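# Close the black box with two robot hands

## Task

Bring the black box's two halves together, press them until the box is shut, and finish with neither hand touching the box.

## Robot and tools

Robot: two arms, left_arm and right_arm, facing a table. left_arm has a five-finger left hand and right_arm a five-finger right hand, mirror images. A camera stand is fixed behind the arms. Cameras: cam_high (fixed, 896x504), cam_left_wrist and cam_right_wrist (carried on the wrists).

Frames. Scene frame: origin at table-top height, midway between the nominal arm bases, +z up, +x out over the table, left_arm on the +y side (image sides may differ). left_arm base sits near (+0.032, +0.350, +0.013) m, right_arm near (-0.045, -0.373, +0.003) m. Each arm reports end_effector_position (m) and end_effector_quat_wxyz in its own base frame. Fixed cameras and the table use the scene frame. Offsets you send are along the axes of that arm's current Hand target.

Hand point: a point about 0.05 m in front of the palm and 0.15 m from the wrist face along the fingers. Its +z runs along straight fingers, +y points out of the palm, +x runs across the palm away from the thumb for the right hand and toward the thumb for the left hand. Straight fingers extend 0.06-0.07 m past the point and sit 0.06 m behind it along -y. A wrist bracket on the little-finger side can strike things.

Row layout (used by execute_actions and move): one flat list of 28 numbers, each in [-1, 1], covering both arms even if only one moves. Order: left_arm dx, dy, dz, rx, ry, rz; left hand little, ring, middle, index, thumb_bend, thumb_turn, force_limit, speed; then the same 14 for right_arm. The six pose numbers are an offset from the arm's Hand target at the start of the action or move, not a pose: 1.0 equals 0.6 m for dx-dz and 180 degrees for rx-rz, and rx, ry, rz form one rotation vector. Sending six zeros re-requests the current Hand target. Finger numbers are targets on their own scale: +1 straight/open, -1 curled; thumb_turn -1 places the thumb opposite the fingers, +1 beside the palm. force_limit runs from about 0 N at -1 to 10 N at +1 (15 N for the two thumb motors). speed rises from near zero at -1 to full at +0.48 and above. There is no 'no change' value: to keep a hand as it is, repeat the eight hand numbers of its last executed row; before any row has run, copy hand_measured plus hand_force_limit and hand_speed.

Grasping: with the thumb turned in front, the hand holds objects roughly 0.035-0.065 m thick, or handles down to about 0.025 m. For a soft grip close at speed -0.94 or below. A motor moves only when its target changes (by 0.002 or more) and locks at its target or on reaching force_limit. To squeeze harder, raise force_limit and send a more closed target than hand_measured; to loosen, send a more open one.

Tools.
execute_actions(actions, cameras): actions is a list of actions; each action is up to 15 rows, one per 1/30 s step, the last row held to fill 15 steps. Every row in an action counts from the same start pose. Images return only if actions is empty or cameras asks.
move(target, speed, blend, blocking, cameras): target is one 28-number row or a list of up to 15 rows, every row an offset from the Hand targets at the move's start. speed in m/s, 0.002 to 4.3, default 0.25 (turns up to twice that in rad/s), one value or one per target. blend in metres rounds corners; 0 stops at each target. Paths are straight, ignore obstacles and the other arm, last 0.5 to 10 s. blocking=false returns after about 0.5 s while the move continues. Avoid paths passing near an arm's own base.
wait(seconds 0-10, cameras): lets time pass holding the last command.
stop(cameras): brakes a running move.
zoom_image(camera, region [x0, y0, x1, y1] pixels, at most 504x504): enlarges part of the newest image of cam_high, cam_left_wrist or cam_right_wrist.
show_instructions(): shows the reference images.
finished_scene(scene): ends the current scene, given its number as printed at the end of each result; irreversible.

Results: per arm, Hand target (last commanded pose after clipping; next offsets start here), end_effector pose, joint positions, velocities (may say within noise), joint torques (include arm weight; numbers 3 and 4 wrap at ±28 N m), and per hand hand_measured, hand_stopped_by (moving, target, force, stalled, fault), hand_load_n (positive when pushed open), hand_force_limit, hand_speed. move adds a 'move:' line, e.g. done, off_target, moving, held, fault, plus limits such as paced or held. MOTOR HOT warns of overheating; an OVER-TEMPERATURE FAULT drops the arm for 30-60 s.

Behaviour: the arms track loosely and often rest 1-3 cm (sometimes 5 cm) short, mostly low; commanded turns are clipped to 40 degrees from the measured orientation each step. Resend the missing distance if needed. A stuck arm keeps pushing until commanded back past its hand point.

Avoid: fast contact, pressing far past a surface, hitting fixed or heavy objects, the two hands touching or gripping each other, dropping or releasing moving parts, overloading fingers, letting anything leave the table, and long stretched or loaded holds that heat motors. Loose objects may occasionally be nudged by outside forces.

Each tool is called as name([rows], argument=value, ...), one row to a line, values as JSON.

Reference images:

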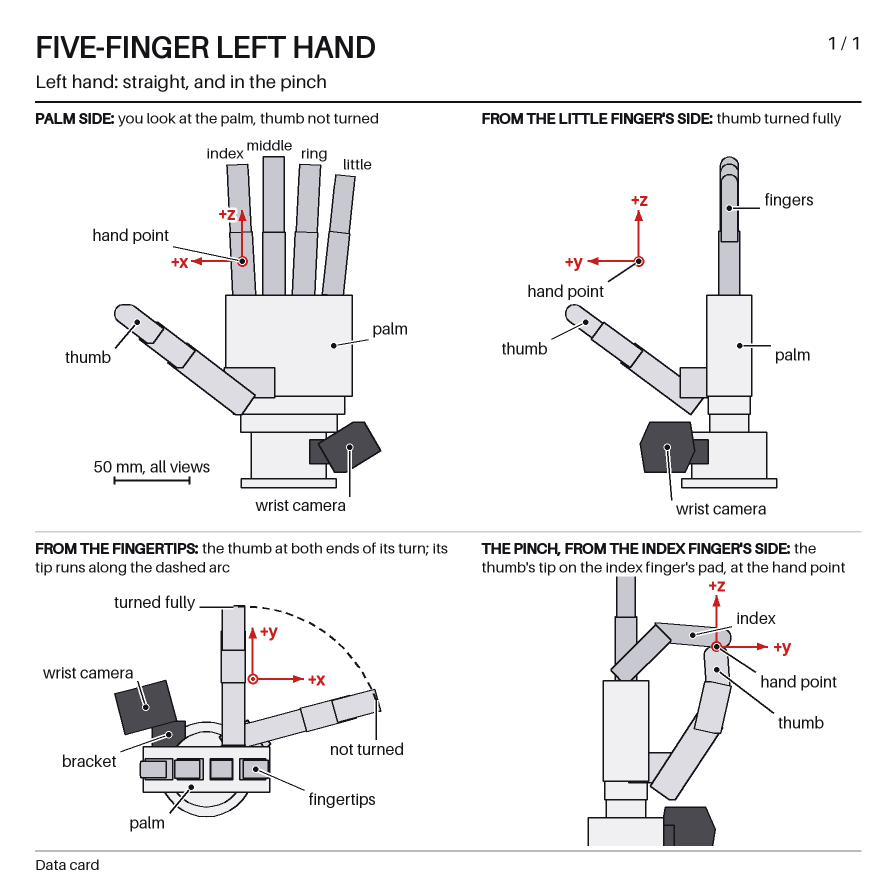

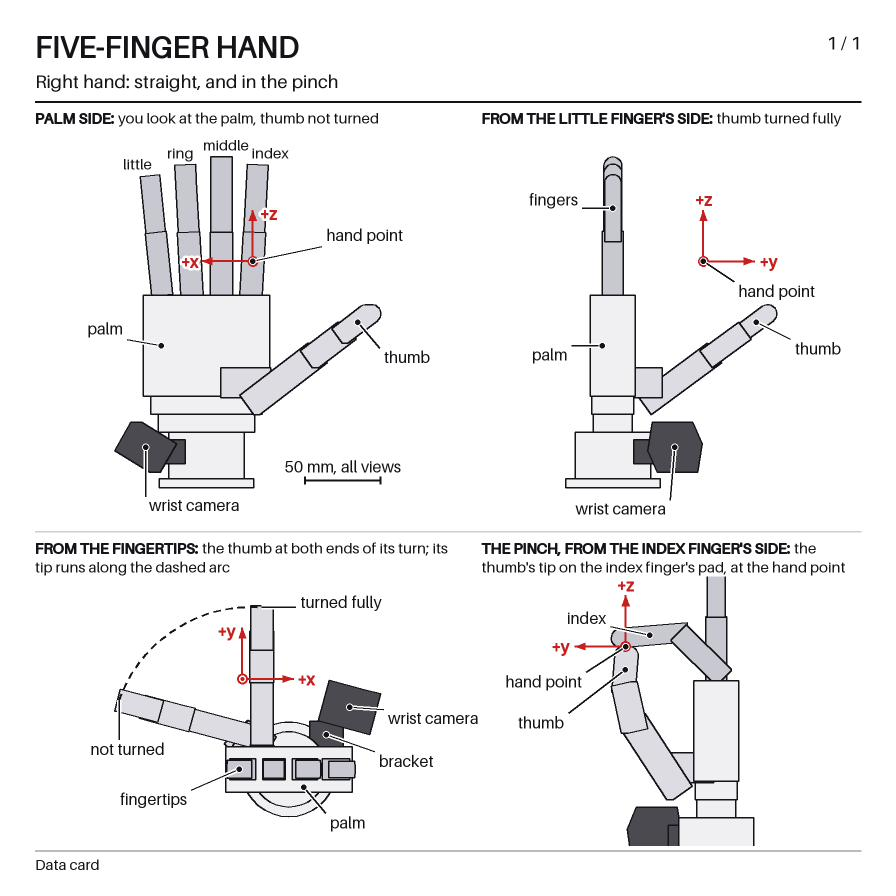

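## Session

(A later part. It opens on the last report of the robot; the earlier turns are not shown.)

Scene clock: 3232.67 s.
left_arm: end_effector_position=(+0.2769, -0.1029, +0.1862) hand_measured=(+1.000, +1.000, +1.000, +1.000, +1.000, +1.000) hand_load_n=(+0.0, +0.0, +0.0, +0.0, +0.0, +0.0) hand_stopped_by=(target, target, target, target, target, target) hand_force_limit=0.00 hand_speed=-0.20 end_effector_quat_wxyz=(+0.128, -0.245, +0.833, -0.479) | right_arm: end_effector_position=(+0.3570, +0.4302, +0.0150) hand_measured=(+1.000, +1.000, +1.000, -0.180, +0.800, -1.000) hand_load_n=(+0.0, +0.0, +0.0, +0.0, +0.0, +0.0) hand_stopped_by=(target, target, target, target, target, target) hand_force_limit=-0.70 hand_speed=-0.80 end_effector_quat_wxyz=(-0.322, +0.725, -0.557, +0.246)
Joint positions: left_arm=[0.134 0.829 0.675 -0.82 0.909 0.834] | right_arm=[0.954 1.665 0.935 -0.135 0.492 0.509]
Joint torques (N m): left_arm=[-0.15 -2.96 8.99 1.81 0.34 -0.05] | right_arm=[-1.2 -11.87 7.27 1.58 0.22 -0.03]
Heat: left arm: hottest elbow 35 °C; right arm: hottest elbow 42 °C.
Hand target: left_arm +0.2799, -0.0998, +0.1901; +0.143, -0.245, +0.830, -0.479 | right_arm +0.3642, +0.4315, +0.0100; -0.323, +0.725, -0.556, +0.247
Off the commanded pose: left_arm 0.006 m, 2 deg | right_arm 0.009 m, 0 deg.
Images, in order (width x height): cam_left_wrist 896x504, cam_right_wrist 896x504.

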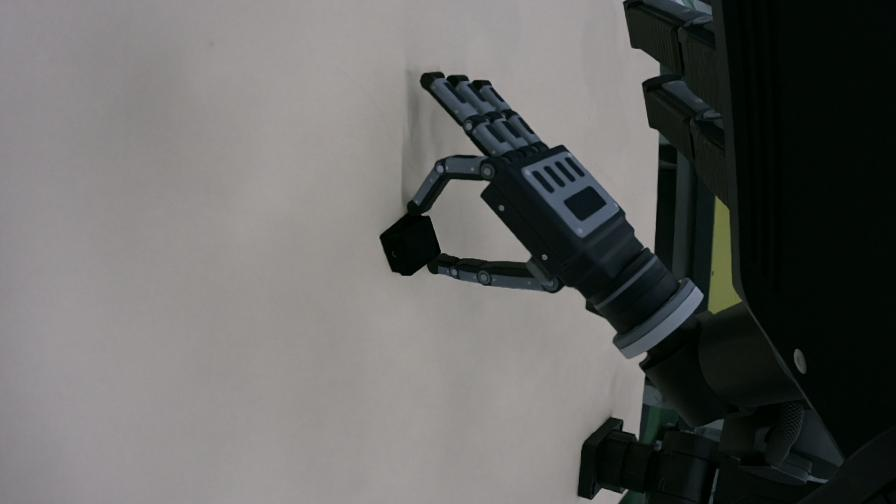

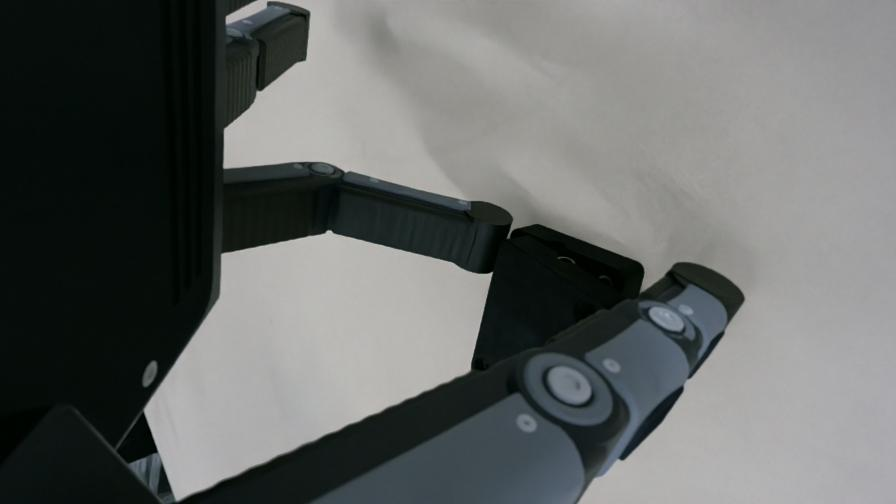

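execute_actions([
  [[0,0,0,0,0,0,1,1,1,1,1,1,0,-0.2,0,0,0,0,0,0,1,1,1,-0.2,0.7,-1,-0.7,-0.85]],
  [[0,0,0,0,0,0,1,1,1,1,1,1,0,-0.2,0,0,0,0,0,0,1,1,1,-0.2,0.7,-1,-0.7,-0.85]],
], cameras=["cam_right_wrist","cam_left_wrist"])

zoom_image(camera="cam_right_wrist", region=[440, 180, 700, 400])

zoom_image(camera="cam_left_wrist", region=[370, 195, 450, 285])

Scene clock: 3242.07 s.
left_arm: end_effector_position=(+0.2769, -0.1029, +0.1862) hand_measured=(+1.000, +1.000, +1.000, +1.000, +1.000, +1.000) hand_load_n=(+0.0, +0.0, -0.5, +0.0, +0.0, +0.0) hand_stopped_by=(target, target, target, target, target, target) hand_force_limit=0.00 hand_speed=-0.20 end_effector_quat_wxyz=(+0.128, -0.245, +0.833, -0.479) | right_arm: end_effector_position=(+0.3570, +0.4302, +0.0150) hand_measured=(+1.000, +1.000, +1.000, -0.200, +0.702, -1.000) hand_load_n=(-0.5, +0.0, +0.0, +1.5, +2.5, -0.5) hand_stopped_by=(target, target, target, target, force, target) hand_force_limit=-0.70 hand_speed=-0.85 end_effector_quat_wxyz=(-0.322, +0.725, -0.557, +0.246)
Joint positions: left_arm=[0.134 0.829 0.675 -0.82 0.909 0.834] | right_arm=[0.954 1.665 0.935 -0.135 0.492 0.509]
Joint torques (N m): left_arm=[-0.21 -2.9 8.92 1.61 0.39 -0.07] | right_arm=[-1.03 -11.69 7.28 1.59 0.24 -0.04]
Heat: left arm: hottest elbow 35 °C; right arm: hottest elbow 42 °C.
Hand target: left_arm +0.2799, -0.0998, +0.1901; +0.143, -0.245, +0.830, -0.479 | right_arm +0.3642, +0.4315, +0.0100; -0.323, +0.725, -0.556, +0.247
Off the commanded pose: left_arm 0.006 m, 2 deg | right_arm 0.009 m, 0 deg.
Images, in order (width x height): cam_left_wrist 896x504, cam_right_wrist 896x504.

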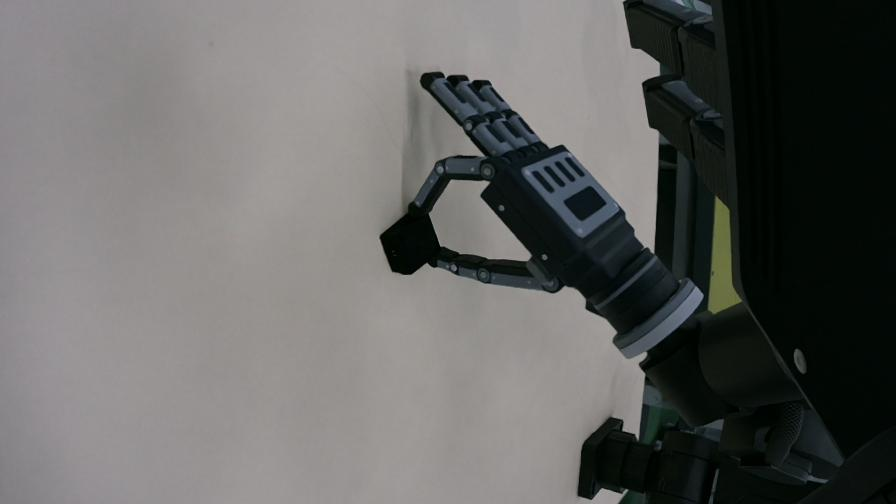

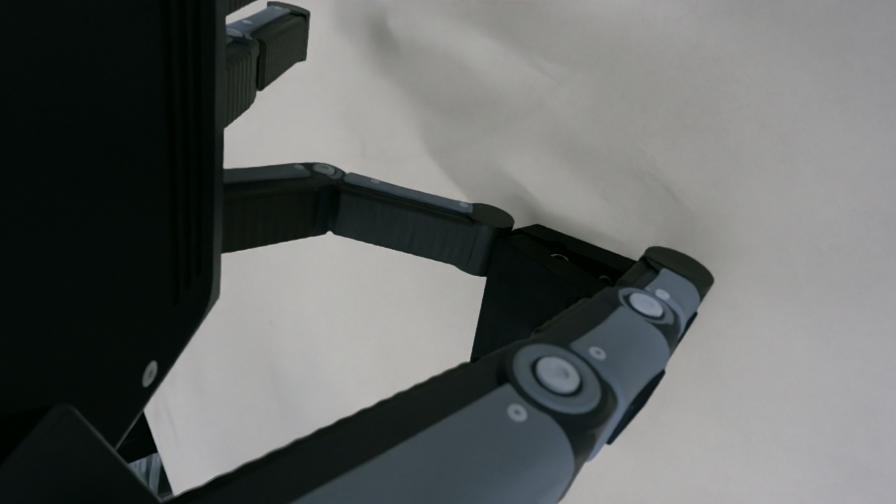

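Scaled by 1.938 from the camera's 896x504 image, which has a finer 1280x720 frame.

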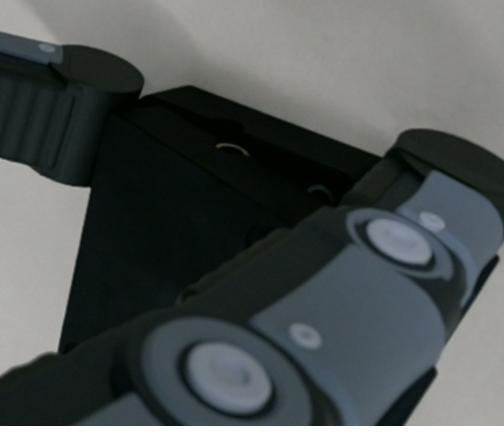

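Scaled by 5.600 from the camera's 896x504 image, which has a finer 1280x720 frame.

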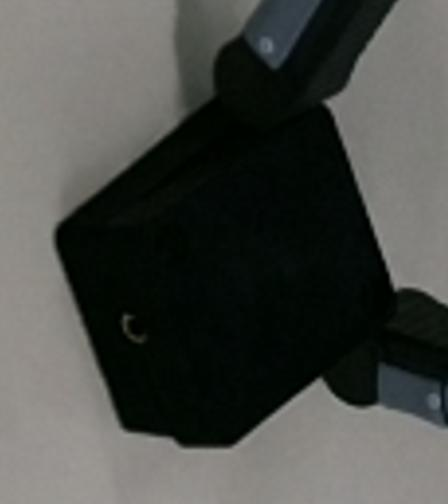

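execute_actions([
  [[0,0,0,0,0,0,1,1,1,1,1,1,0,-0.2,0,0,0,0,0,0,1,1,1,-0.35,0.62,-1,-0.5,-0.8]],
  [[0,0,0,0,0,0,1,1,1,1,1,1,0,-0.2,0,0,0,0,0,0,1,1,1,-0.35,0.62,-1,-0.5,-0.8]],
  [[0,0,0,0,0,0,1,1,1,1,1,1,0,-0.2,0,0,0,0,0,0,1,1,1,-0.05,0.62,-1,-0.5,-0.8]],
  [[0,0,0,0,0,0,1,1,1,1,1,1,0,-0.2,0,0,0,0,0,0,1,1,1,0.0,1.0,-1,-0.5,-0.5]],
], cameras=["cam_right_wrist","cam_left_wrist"])

zoom_image(camera="cam_right_wrist", region=[440, 180, 700, 400])

zoom_image(camera="cam_left_wrist", region=[370, 195, 450, 285])

Scene clock: 3259.60 s.
left_arm: end_effector_position=(+0.2769, -0.1029, +0.1862) hand_measured=(+1.000, +1.000, +1.000, +1.000, +1.000, +1.000) hand_load_n=(+0.0, +0.0, +0.0, +0.0, +0.0, -0.5) hand_stopped_by=(target, target, target, target, target, target) hand_force_limit=0.00 hand_speed=-0.20 end_effector_quat_wxyz=(+0.128, -0.245, +0.833, -0.479) | right_arm: end_effector_position=(+0.3570, +0.4302, +0.0150) hand_measured=(+1.000, +1.000, +1.000, +0.000, +1.000, -1.000) hand_load_n=(+0.0, -0.5, +0.0, +0.0, +0.0, +0.0) hand_stopped_by=(target, target, target, target, target, target) hand_force_limit=-0.50 hand_speed=-0.50 end_effector_quat_wxyz=(-0.322, +0.725, -0.557, +0.246)
Joint positions: left_arm=[0.134 0.829 0.675 -0.82 0.909 0.834] | right_arm=[0.954 1.665 0.935 -0.135 0.492 0.509]
Joint torques (N m): left_arm=[0.09 -2.96 8.9 1.73 0.39 -0.08] | right_arm=[-1.67 -11.93 7.36 1.54 0.22 -0.01]
Heat: left arm: hottest elbow 35 °C; right arm: hottest elbow 42 °C.
Hand target: left_arm +0.2799, -0.0998, +0.1901; +0.143, -0.245, +0.830, -0.479 | right_arm +0.3642, +0.4315, +0.0100; -0.323, +0.725, -0.556, +0.247
Off the commanded pose: left_arm 0.006 m, 2 deg | right_arm 0.009 m, 0 deg.
Images, in order (width x height): cam_left_wrist 896x504, cam_right_wrist 896x504.

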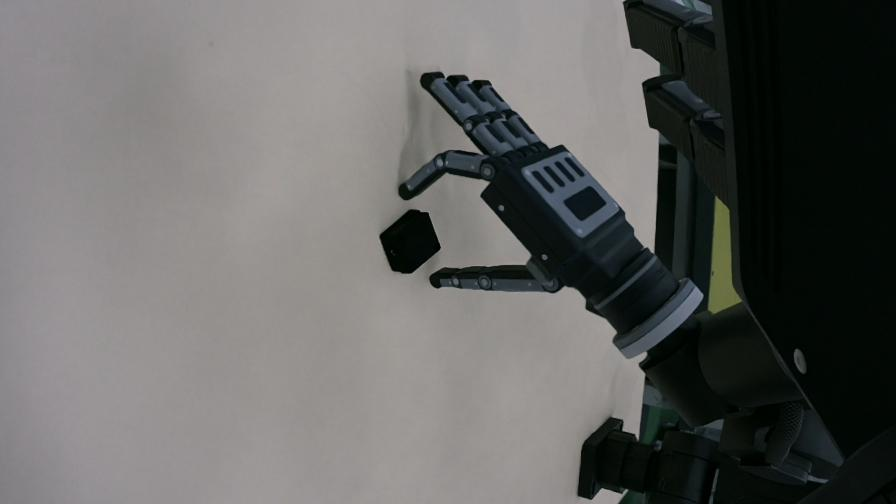

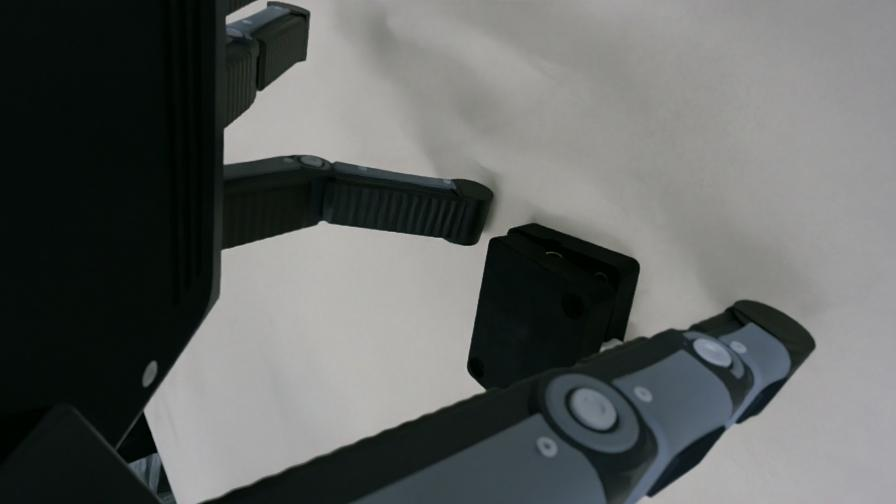

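Scaled by 1.938 from the camera's 896x504 image, which has a finer 1280x720 frame.

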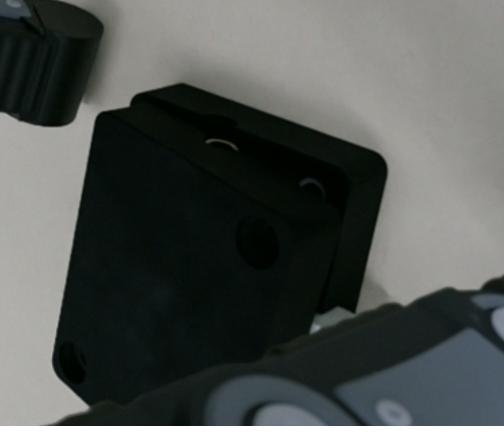

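Scaled by 5.600 from the camera's 896x504 image, which has a finer 1280x720 frame.

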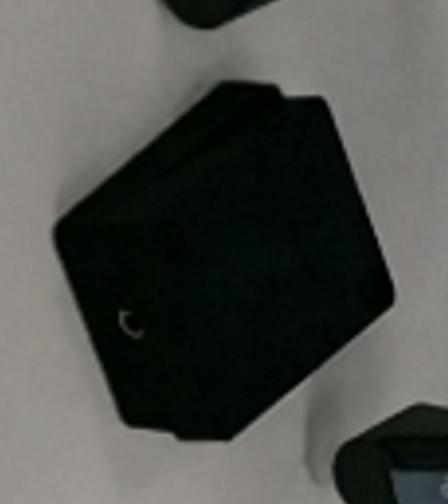

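move([
  [0,0,0,0,0,0,1,1,1,1,1,1,0,-0.2,0,-0.0681,-0.0613,0,0,0,1,1,1,0.0,1,-1,-0.5,-0.5],
  [0,0,0,0,0,0,1,1,1,1,1,1,0,-0.2,-0.0533,-0.0538,-0.0773,0,-0.3756,-0.3382,1,1,1,0.0,0.9,-1,-0.5,-0.5],
], speed=[0.15,0.3], cameras=["cam_right_wrist"])

zoom_image(camera="cam_right_wrist", region=[560, 130, 820, 350])

Scene clock: 3309.83 s.
left_arm: end_effector_position=(+0.2769, -0.1029, +0.1862) hand_measured=(+1.000, +1.000, +1.000, +1.000, +1.000, +1.000) hand_load_n=(+0.0, +0.0, +0.0, -0.5, +0.0, +0.0) hand_stopped_by=(target, target, target, target, target, target) hand_force_limit=0.00 hand_speed=-0.20 end_effector_quat_wxyz=(+0.128, -0.245, +0.833, -0.479) | right_arm: end_effector_position=(+0.3245, +0.4511, +0.0580) hand_measured=(+1.000, +1.000, +1.000, +0.000, +0.900, -1.000) hand_load_n=(+0.0, +0.0, +0.0, +0.0, +0.0, +0.0) hand_stopped_by=(target, target, target, target, target, target) hand_force_limit=-0.50 hand_speed=-0.50 end_effector_quat_wxyz=(-0.397, +0.907, +0.124, -0.065)
Joint positions: left_arm=[0.134 0.829 0.675 -0.82 0.909 0.834] | right_arm=[0.755 1.774 1.26 -0.611 -0.722 -0.917]
Joint torques (N m): left_arm=[0.03 -3.19 8.92 1.73 0.38 -0.06] | right_arm=[-1.67 -14.27 11.12 0.02 -0.63 -0.04]
Heat: left arm: hottest elbow 35 °C; right arm: hottest elbow 43 °C.
Hand target: left_arm +0.2799, -0.0998, +0.1901; +0.143, -0.245, +0.830, -0.479 | right_arm +0.3434, +0.4589, +0.0650; -0.403, +0.904, +0.127, -0.056
Off the commanded pose: left_arm 0.006 m, 2 deg | right_arm 0.022 m, 1 deg.
move: off_target (right_arm); target 2's new numbers were sent with right_arm's hand 0.022 m and 1 deg from that target
Images, in order (width x height): cam_right_wrist 896x504.

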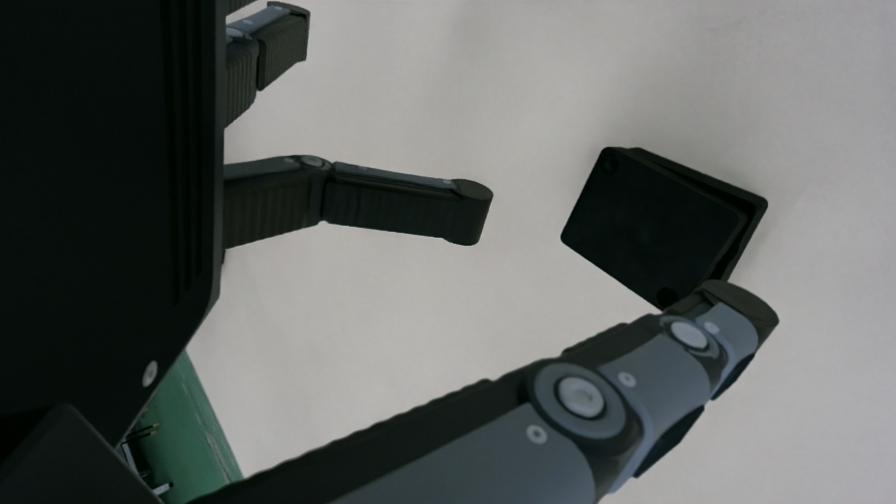

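Scaled by 1.938 from the camera's 896x504 image, which has a finer 1280x720 frame.

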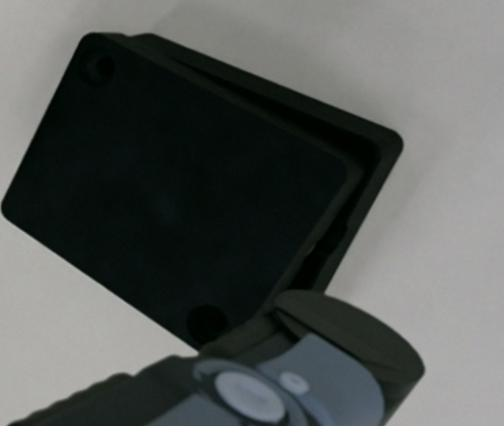

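zoom_image(camera="cam_right_wrist", region=[680, 170, 780, 290])

Scaled by 4.200 from the camera's 896x504 image, which has a finer 1280x720 frame.

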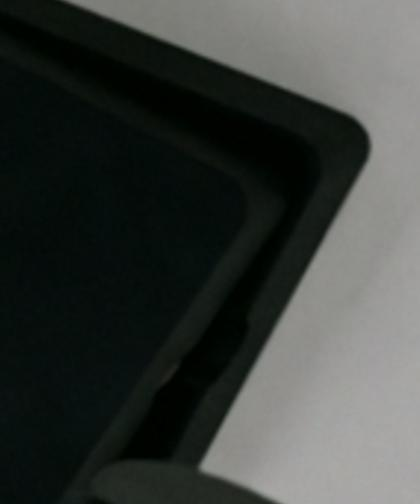

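move([
  [0,0,0,0,0,0,1,1,1,1,1,1,0,-0.2,0.0063,-0.0240,-0.0232,0,0.0289,0.0260,1,1,1,0.0,0.9,-1,-0.5,-0.5],
  [0,0,0,0,0,0,1,1,1,1,1,1,0,-0.2,0.0063,0.0442,0.0382,0,0.0289,0.0260,1,1,1,0.0,0.9,-1,-0.5,-0.5],
], speed=0.12, cameras=["cam_right_wrist"])

zoom_image(camera="cam_right_wrist", region=[440, 130, 780, 370])

Scene clock: 3412.63 s.
left_arm: end_effector_position=(+0.2769, -0.1029, +0.1862) hand_measured=(+1.000, +1.000, +1.000, +1.000, +1.000, +1.000) hand_load_n=(+0.0, +0.0, +0.0, +0.0, +0.0, -0.5) hand_stopped_by=(target, target, target, target, target, target) hand_force_limit=0.00 hand_speed=-0.20 end_effector_quat_wxyz=(+0.128, -0.245, +0.833, -0.479) | right_arm: end_effector_position=(+0.3374, +0.4598, +0.0363) hand_measured=(+1.000, +1.000, +1.000, +0.000, +0.900, -1.000) hand_load_n=(+0.0, +0.0, +0.0, +0.0, +0.0, +0.0) hand_stopped_by=(target, target, target, target, target, target) hand_force_limit=-0.50 hand_speed=-0.50 end_effector_quat_wxyz=(-0.406, +0.909, +0.083, -0.036)
Joint positions: left_arm=[0.134 0.829 0.675 -0.82 0.909 0.834] | right_arm=[0.755 1.796 1.213 -0.443 -0.674 -0.803]
Joint torques (N m): left_arm=[0.03 -3.14 8.95 1.77 0.39 -0.05] | right_arm=[-1.49 -14.56 7.69 1.25 -0.14 0.19]
Heat: left arm: hottest elbow 35 °C; right arm: hottest elbow 53 °C.
Hand target: left_arm +0.2799, -0.0998, +0.1901; +0.143, -0.245, +0.830, -0.479 | right_arm +0.3473, +0.4593, +0.0300; -0.406, +0.911, +0.072, -0.032
Off the commanded pose: left_arm 0.006 m, 2 deg | right_arm 0.012 m, 1 deg.
move: off_target (right_arm)
Images, in order (width x height): cam_right_wrist 896x504.

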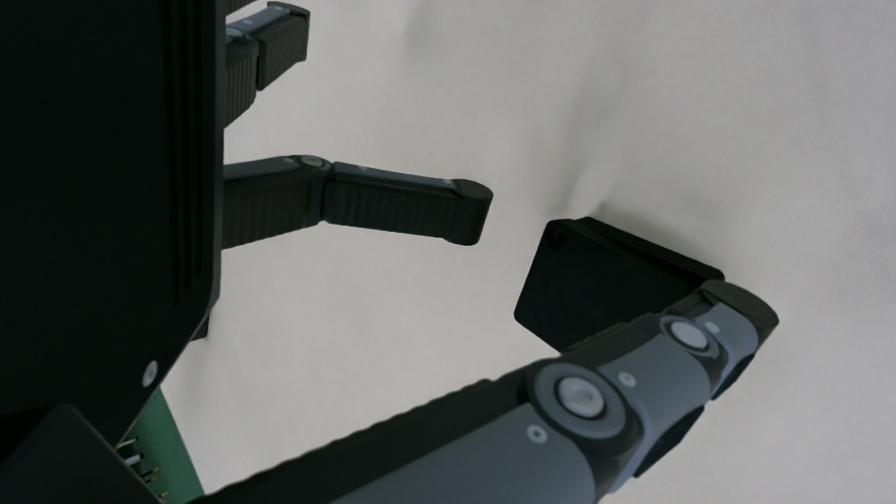

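Scaled by 1.482 from the camera's 896x504 image, which has a finer 1280x720 frame.

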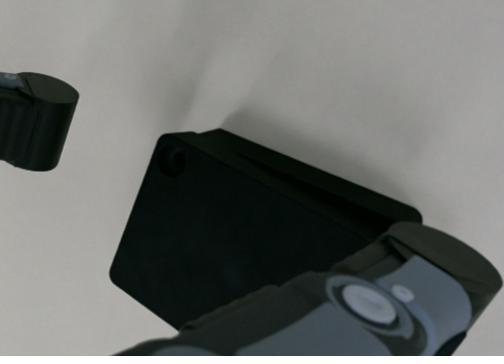

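move([
  [0,0,0,0,0,0,1,1,1,1,1,1,0,-0.2,0,0,0,0,0,0,1,1,1,-0.02,1.0,-1,-0.5,-0.4],
  [0,0,0,0,0,0,1,1,1,1,1,1,0,-0.2,-0.0052,0.0241,0.0275,0,0.0062,0.0056,1,1,1,-0.02,1.0,-1,-0.5,-0.4],
], speed=0.08, cameras=["cam_right_wrist"])

zoom_image(camera="cam_right_wrist", region=[440, 160, 740, 380])

Scene clock: 3435.43 s.
left_arm: end_effector_position=(+0.2769, -0.1029, +0.1862) hand_measured=(+1.000, +1.000, +1.000, +1.000, +1.000, +1.000) hand_load_n=(+0.0, +0.0, +0.0, -0.5, +0.0, +0.0) hand_stopped_by=(target, target, target, target, target, target) hand_force_limit=0.00 hand_speed=-0.20 end_effector_quat_wxyz=(+0.128, -0.245, +0.833, -0.479) | right_arm: end_effector_position=(+0.3383, +0.4591, +0.0150) hand_measured=(+1.000, +1.000, +1.000, -0.020, +1.000, -1.000) hand_load_n=(+0.0, +0.0, +0.0, +0.0, +0.0, +0.0) hand_stopped_by=(target, target, target, target, target, target) hand_force_limit=-0.50 hand_speed=-0.40 end_effector_quat_wxyz=(-0.406, +0.911, +0.068, -0.028)
Joint positions: left_arm=[0.134 0.829 0.675 -0.82 0.909 0.834] | right_arm=[0.755 1.819 1.176 -0.359 -0.655 -0.766]
Joint torques (N m): left_arm=[0.21 -3.19 8.88 1.65 0.36 -0.05] | right_arm=[-0.85 -14.8 7.53 1.31 -0.09 0.2]
Heat: left arm: hottest elbow 35 °C; right arm: hottest elbow 47 °C.
Hand target: left_arm +0.2799, -0.0998, +0.1901; +0.143, -0.245, +0.830, -0.479 | right_arm +0.3438, +0.4614, +0.0082; -0.406, +0.911, +0.060, -0.027
Off the commanded pose: left_arm 0.006 m, 2 deg | right_arm 0.009 m, 1 deg.
move: done
Images, in order (width x height): cam_right_wrist 896x504.

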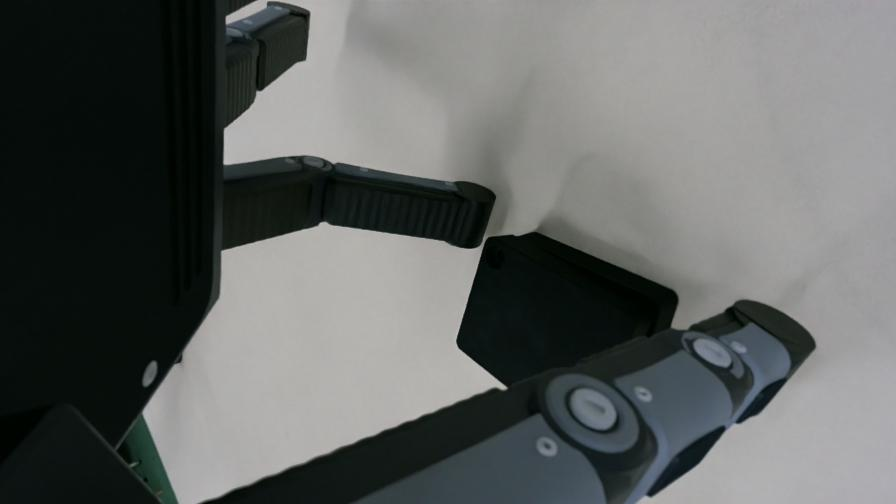

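Scaled by 1.680 from the camera's 896x504 image, which has a finer 1280x720 frame.

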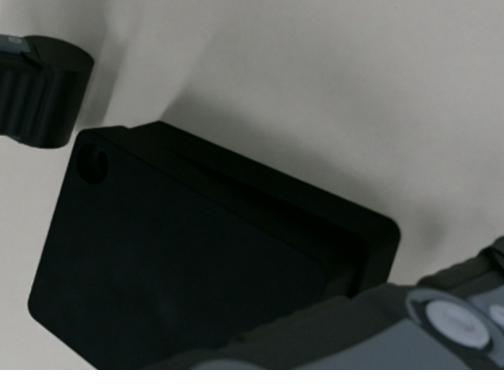

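move([
  [0,0,0,0,0,0,1,1,1,1,1,1,0,-0.2,-0.0013,-0.0546,-0.0521,0,0,0,1,1,1,0.05,1.0,-1,-0.5,-0.4],
  [0,0,0,0,0,0,1,1,1,1,1,1,0,-0.2,-0.0013,0.0011,-0.0019,0,0,0,1,1,1,0.05,1.0,-1,-0.5,-0.4],
], speed=0.12, cameras=["cam_right_wrist"])

zoom_image(camera="cam_right_wrist", region=[440, 160, 740, 380])

Scene clock: 3463.30 s.
left_arm: end_effector_position=(+0.2769, -0.1029, +0.1862) hand_measured=(+1.000, +1.000, +1.000, +1.000, +1.000, +1.000) hand_load_n=(+0.0, +0.0, -0.5, +0.0, +0.0, +0.0) hand_stopped_by=(target, target, target, target, target, target) hand_force_limit=0.00 hand_speed=-0.20 end_effector_quat_wxyz=(+0.128, -0.245, +0.833, -0.479) | right_arm: end_effector_position=(+0.3383, +0.4582, +0.0173) hand_measured=(+1.000, +1.000, +1.000, +0.050, +1.000, -1.000) hand_load_n=(+0.0, +0.0, +0.0, -0.5, +0.0, +0.0) hand_stopped_by=(target, target, target, target, target, target) hand_force_limit=-0.50 hand_speed=-0.40 end_effector_quat_wxyz=(-0.407, +0.911, +0.065, -0.028)
Joint positions: left_arm=[0.134 0.829 0.675 -0.82 0.909 0.834] | right_arm=[0.754 1.813 1.173 -0.359 -0.655 -0.76]
Joint torques (N m): left_arm=[0.09 -3.08 8.96 1.63 0.38 -0.06] | right_arm=[-0.67 -14.62 7.42 1.32 -0.15 0.15]
Heat: left arm: hottest elbow 35 °C; right arm: hottest elbow 45 °C.
Hand target: left_arm +0.2799, -0.0998, +0.1901; +0.143, -0.245, +0.830, -0.479 | right_arm +0.3432, +0.4601, +0.0085; -0.406, +0.911, +0.060, -0.026
Off the commanded pose: left_arm 0.006 m, 2 deg | right_arm 0.010 m, 1 deg.
move: done
Images, in order (width x height): cam_right_wrist 896x504.

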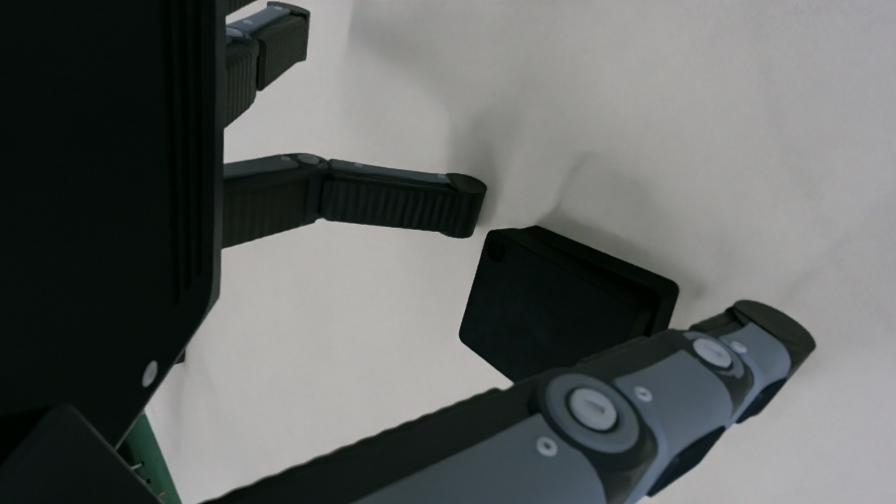

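Scaled by 1.680 from the camera's 896x504 image, which has a finer 1280x720 frame.

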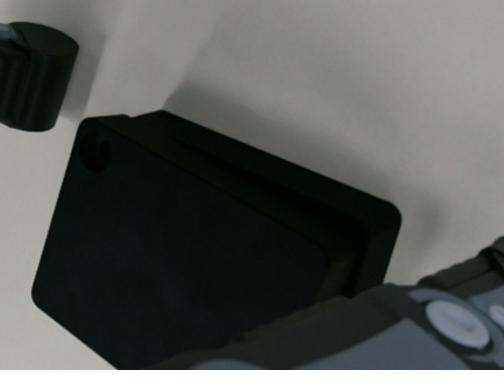

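move([
  [0,0,0,0,0,0,1,1,1,1,1,1,0,-0.2,-0.0120,-0.0626,-0.0500,0,0,0,1,1,1,0.05,1.0,-1,-0.5,-0.4],
  [0,0,0,0,0,0,1,1,1,1,1,1,0,-0.2,-0.0120,-0.0006,0.0057,0,0,0,1,1,1,0.0,1.0,-1,-0.5,-0.4],
], speed=0.12, cameras=["cam_right_wrist"])

zoom_image(camera="cam_right_wrist", region=[440, 160, 740, 380])

Scene clock: 3478.23 s.
left_arm: end_effector_position=(+0.2769, -0.1029, +0.1862) hand_measured=(+1.000, +1.000, +1.000, +1.000, +1.000, +1.000) hand_load_n=(+0.0, -0.5, +0.0, +0.0, +0.0, -0.5) hand_stopped_by=(target, target, target, target, target, target) hand_force_limit=0.00 hand_speed=-0.20 end_effector_quat_wxyz=(+0.128, -0.245, +0.833, -0.479) | right_arm: end_effector_position=(+0.3341, +0.4573, +0.0157) hand_measured=(+1.000, +1.000, +1.000, +0.000, +1.000, -1.000) hand_load_n=(+0.0, +0.0, +0.0, -0.5, +0.0, +0.0) hand_stopped_by=(target, target, target, target, target, target) hand_force_limit=-0.50 hand_speed=-0.40 end_effector_quat_wxyz=(-0.408, +0.911, +0.061, -0.026)
Joint positions: left_arm=[0.134 0.829 0.675 -0.82 0.909 0.834] | right_arm=[0.758 1.805 1.155 -0.339 -0.649 -0.746]
Joint torques (N m): left_arm=[0.15 -3.19 8.95 1.63 0.35 -0.06] | right_arm=[-0.21 -14.27 7.42 1.32 -0.13 0.13]
Heat: left arm: hottest elbow 35 °C; right arm: hottest elbow 44 °C.
Hand target: left_arm +0.2799, -0.0998, +0.1901; +0.143, -0.245, +0.830, -0.479 | right_arm +0.3357, +0.4619, +0.0065; -0.406, +0.911, +0.060, -0.026
Off the commanded pose: left_arm 0.006 m, 2 deg | right_arm 0.010 m, 0 deg.
move: done
Images, in order (width x height): cam_right_wrist 896x504.

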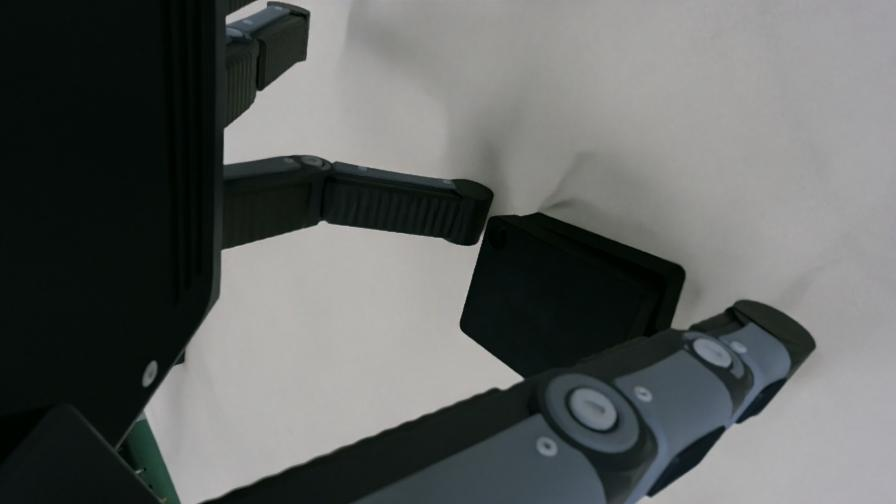

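Scaled by 1.680 from the camera's 896x504 image, which has a finer 1280x720 frame.

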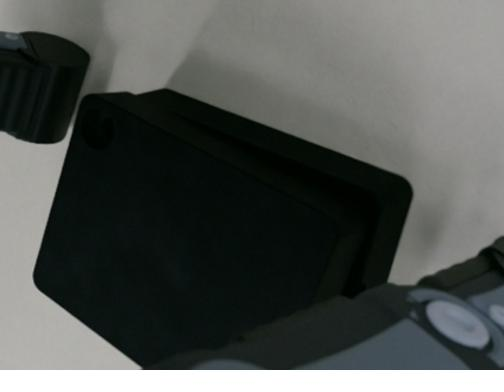

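execute_actions([
  [[0,0,0,0,0,0,1,1,1,1,1,1,0,-0.2,0,0,0,0,0,0,1,1,1,-0.13,0.82,-1,-0.7,-0.8]],
  [[0,0,0,0,0,0,1,1,1,1,1,1,0,-0.2,0,0,0,0,0,0,1,1,1,-0.13,0.74,-1,-0.7,-0.8]],
], cameras=["cam_right_wrist"])

zoom_image(camera="cam_right_wrist", region=[440, 160, 740, 380])

Scene clock: 3487.07 s.
left_arm: end_effector_position=(+0.2769, -0.1029, +0.1862) hand_measured=(+1.000, +1.000, +1.000, +1.000, +1.000, +1.000) hand_load_n=(+0.0, +0.0, +0.0, +0.0, +0.0, +0.0) hand_stopped_by=(target, target, target, target, target, target) hand_force_limit=0.00 hand_speed=-0.20 end_effector_quat_wxyz=(+0.128, -0.245, +0.833, -0.479) | right_arm: end_effector_position=(+0.3339, +0.4572, +0.0148) hand_measured=(+1.000, +1.000, +1.000, -0.130, +0.774, -1.000) hand_load_n=(+0.5, +0.0, +0.0, +2.0, +3.0, +0.0) hand_stopped_by=(target, target, target, target, force, target) hand_force_limit=-0.70 hand_speed=-0.80 end_effector_quat_wxyz=(-0.407, +0.911, +0.061, -0.027)
Joint positions: left_arm=[0.134 0.829 0.675 -0.82 0.909 0.834] | right_arm=[0.758 1.806 1.155 -0.339 -0.649 -0.746]
Joint torques (N m): left_arm=[-0.15 -2.84 8.98 1.77 0.36 -0.06] | right_arm=[-0.21 -14.56 7.51 1.29 -0.14 0.14]
Heat: left arm: hottest elbow 35 °C; right arm: hottest elbow 43 °C.
Hand target: left_arm +0.2799, -0.0998, +0.1901; +0.143, -0.245, +0.830, -0.479 | right_arm +0.3357, +0.4619, +0.0065; -0.406, +0.911, +0.060, -0.026
Off the commanded pose: left_arm 0.006 m, 2 deg | right_arm 0.010 m, 0 deg.
Images, in order (width x height): cam_right_wrist 896x504.

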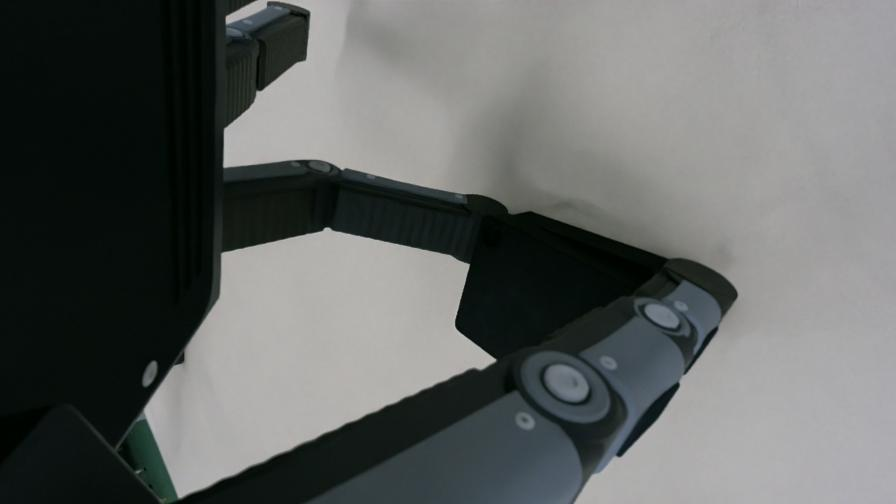

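Scaled by 1.680 from the camera's 896x504 image, which has a finer 1280x720 frame.

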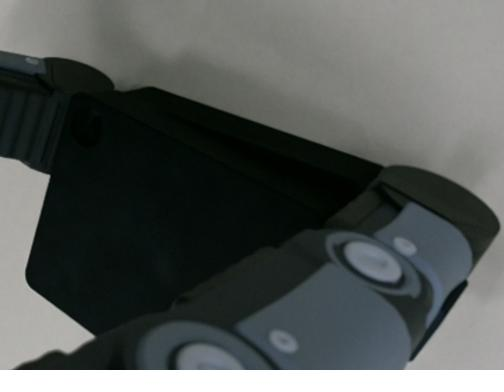

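execute_actions([
  [[0,0,0,0,0,0,1,1,1,1,1,1,0,-0.2,0,0,0,0,0,0,1,1,1,-0.4,0.68,-1,-0.4,-0.8]],
  [[0,0,0,0,0,0,1,1,1,1,1,1,0,-0.2,0,0,0,0,0,0,1,1,1,-0.4,0.68,-1,-0.4,-0.8]],
], cameras=["cam_right_wrist","cam_left_wrist"])

zoom_image(camera="cam_right_wrist", region=[440, 160, 740, 380])

zoom_image(camera="cam_left_wrist", region=[350, 170, 480, 300])

Scene clock: 3496.50 s.
left_arm: end_effector_position=(+0.2769, -0.1029, +0.1862) hand_measured=(+1.000, +1.000, +1.000, +1.000, +1.000, +1.000) hand_load_n=(+0.0, +0.0, +0.0, +0.0, +0.0, +0.0) hand_stopped_by=(target, target, target, target, target, target) hand_force_limit=0.00 hand_speed=-0.20 end_effector_quat_wxyz=(+0.128, -0.245, +0.833, -0.479) | right_arm: end_effector_position=(+0.3339, +0.4572, +0.0148) hand_measured=(+1.000, +1.000, +1.000, -0.144, +0.770, -1.000) hand_load_n=(+0.0, +0.0, +0.0, +6.5, +9.0, -0.5) hand_stopped_by=(target, target, target, force, force, target) hand_force_limit=-0.40 hand_speed=-0.80 end_effector_quat_wxyz=(-0.407, +0.911, +0.061, -0.027)
Joint positions: left_arm=[0.134 0.829 0.675 -0.82 0.909 0.834] | right_arm=[0.758 1.806 1.155 -0.339 -0.649 -0.746]
Joint torques (N m): left_arm=[-0.09 -3.14 8.95 1.69 0.35 -0.05] | right_arm=[-0.15 -14.39 7.43 1.22 -0.14 0.11]
Heat: left arm: hottest elbow 35 °C; right arm: hottest elbow 43 °C.
Hand target: left_arm +0.2799, -0.0998, +0.1901; +0.143, -0.245, +0.830, -0.479 | right_arm +0.3357, +0.4619, +0.0065; -0.406, +0.911, +0.060, -0.026
Off the commanded pose: left_arm 0.006 m, 2 deg | right_arm 0.010 m, 0 deg.
Images, in order (width x height): cam_left_wrist 896x504, cam_right_wrist 896x504.

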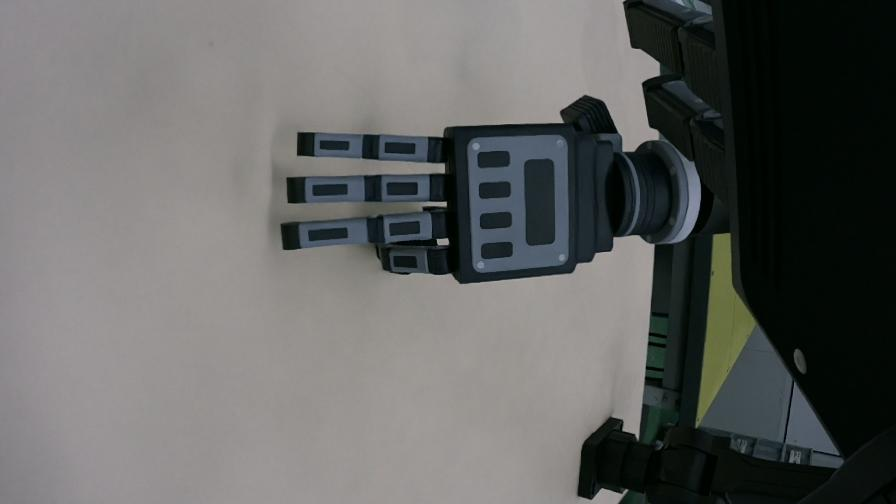

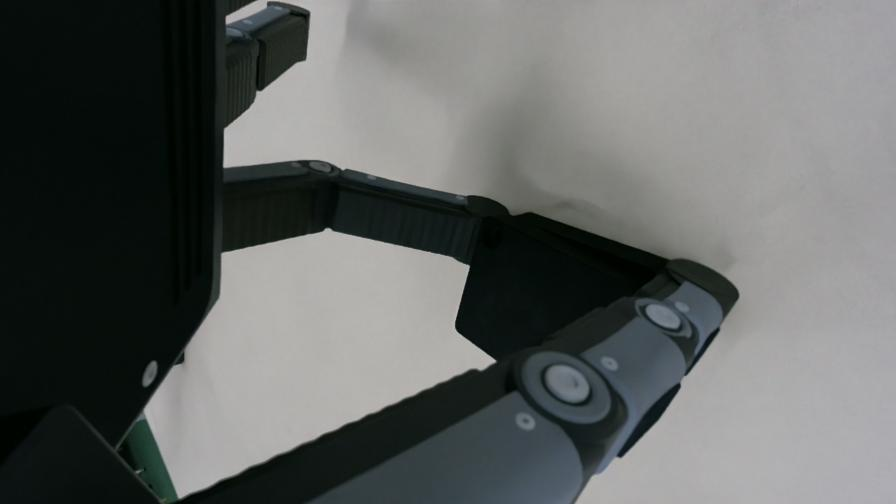

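Scaled by 1.680 from the camera's 896x504 image, which has a finer 1280x720 frame.

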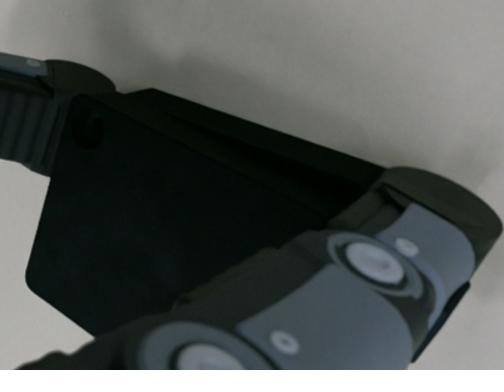

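Scaled by 3.877 from the camera's 896x504 image, which has a finer 1280x720 frame.

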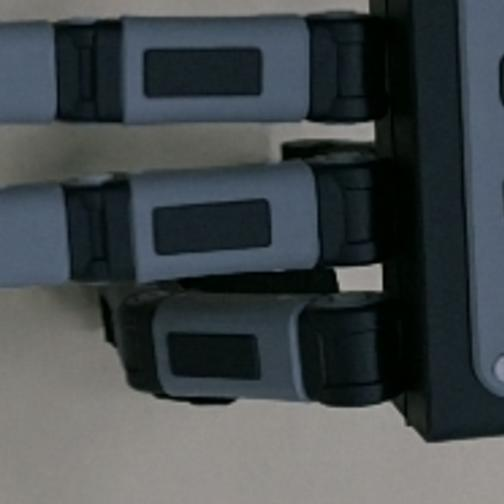

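move([
  [0,0,0,0,0,0,1,1,1,1,1,1,0,-0.2,0,0,0,0,0,0,1,1,1,-0.05,0.85,-1,-0.5,-0.8],
  [0,0,0,0,0,0,1,1,1,1,1,1,0,-0.2,0,0,0,0,0,0,1,1,1,0.15,1,-1,-0.5,-0.4],
  [0,0,0,0,0,0,1,1,1,1,1,1,0,-0.2,0,-0.08,-0.06,0,0,0,1,1,1,0.15,1,-1,-0.5,-0.4],
], speed=0.12, cameras=["cam_right_wrist"])

zoom_image(camera="cam_right_wrist", region=[560, 150, 800, 350])

Scene clock: 3548.00 s.
left_arm: end_effector_position=(+0.2769, -0.1029, +0.1862) hand_measured=(+1.000, +1.000, +1.000, +1.000, +1.000, +1.000) hand_load_n=(+0.0, +0.0, +0.0, +0.0, +0.0, -0.5) hand_stopped_by=(target, target, target, target, target, target) hand_force_limit=0.00 hand_speed=-0.20 end_effector_quat_wxyz=(+0.128, -0.245, +0.833, -0.479) | right_arm: end_effector_position=(+0.3210, +0.4516, +0.0347) hand_measured=(+1.000, +1.000, +1.000, +0.148, +1.000, -1.000) hand_load_n=(+0.0, +0.0, +0.0, +0.0, +0.0, +0.0) hand_stopped_by=(target, target, target, target, target, target) hand_force_limit=-0.50 hand_speed=-0.40 end_effector_quat_wxyz=(-0.390, +0.918, +0.052, -0.048)
Joint positions: left_arm=[0.134 0.829 0.675 -0.82 0.909 0.834] | right_arm=[0.767 1.771 1.179 -0.454 -0.645 -0.738]
Joint torques (N m): left_arm=[-0.03 -2.96 8.91 1.72 0.38 -0.05] | right_arm=[-0.09 -18.2 10.62 0.14 -0.11 0.14]
Heat: left arm: hottest elbow 35 °C; right arm: hottest elbow 42 °C.
Hand target: left_arm +0.2799, -0.0998, +0.1901; +0.143, -0.245, +0.830, -0.479 | right_arm +0.3350, +0.4671, +0.0662; -0.406, +0.911, +0.060, -0.027
Off the commanded pose: left_arm 0.006 m, 2 deg | right_arm 0.038 m, 3 deg.
move: off_target (right_arm)
Images, in order (width x height): cam_right_wrist 896x504.

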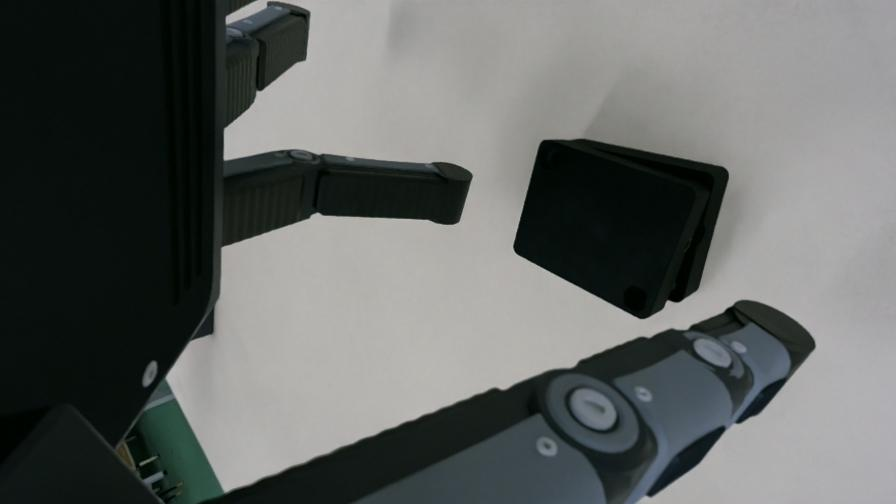

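Scaled by 2.100 from the camera's 896x504 image, which has a finer 1280x720 frame.

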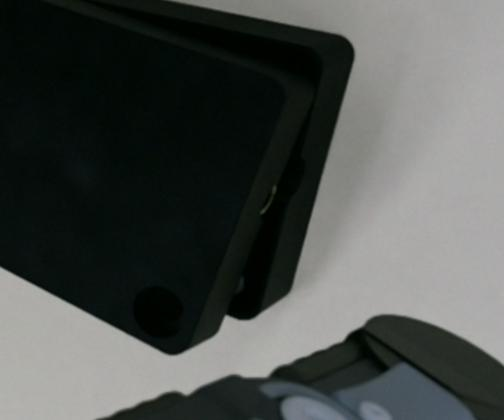

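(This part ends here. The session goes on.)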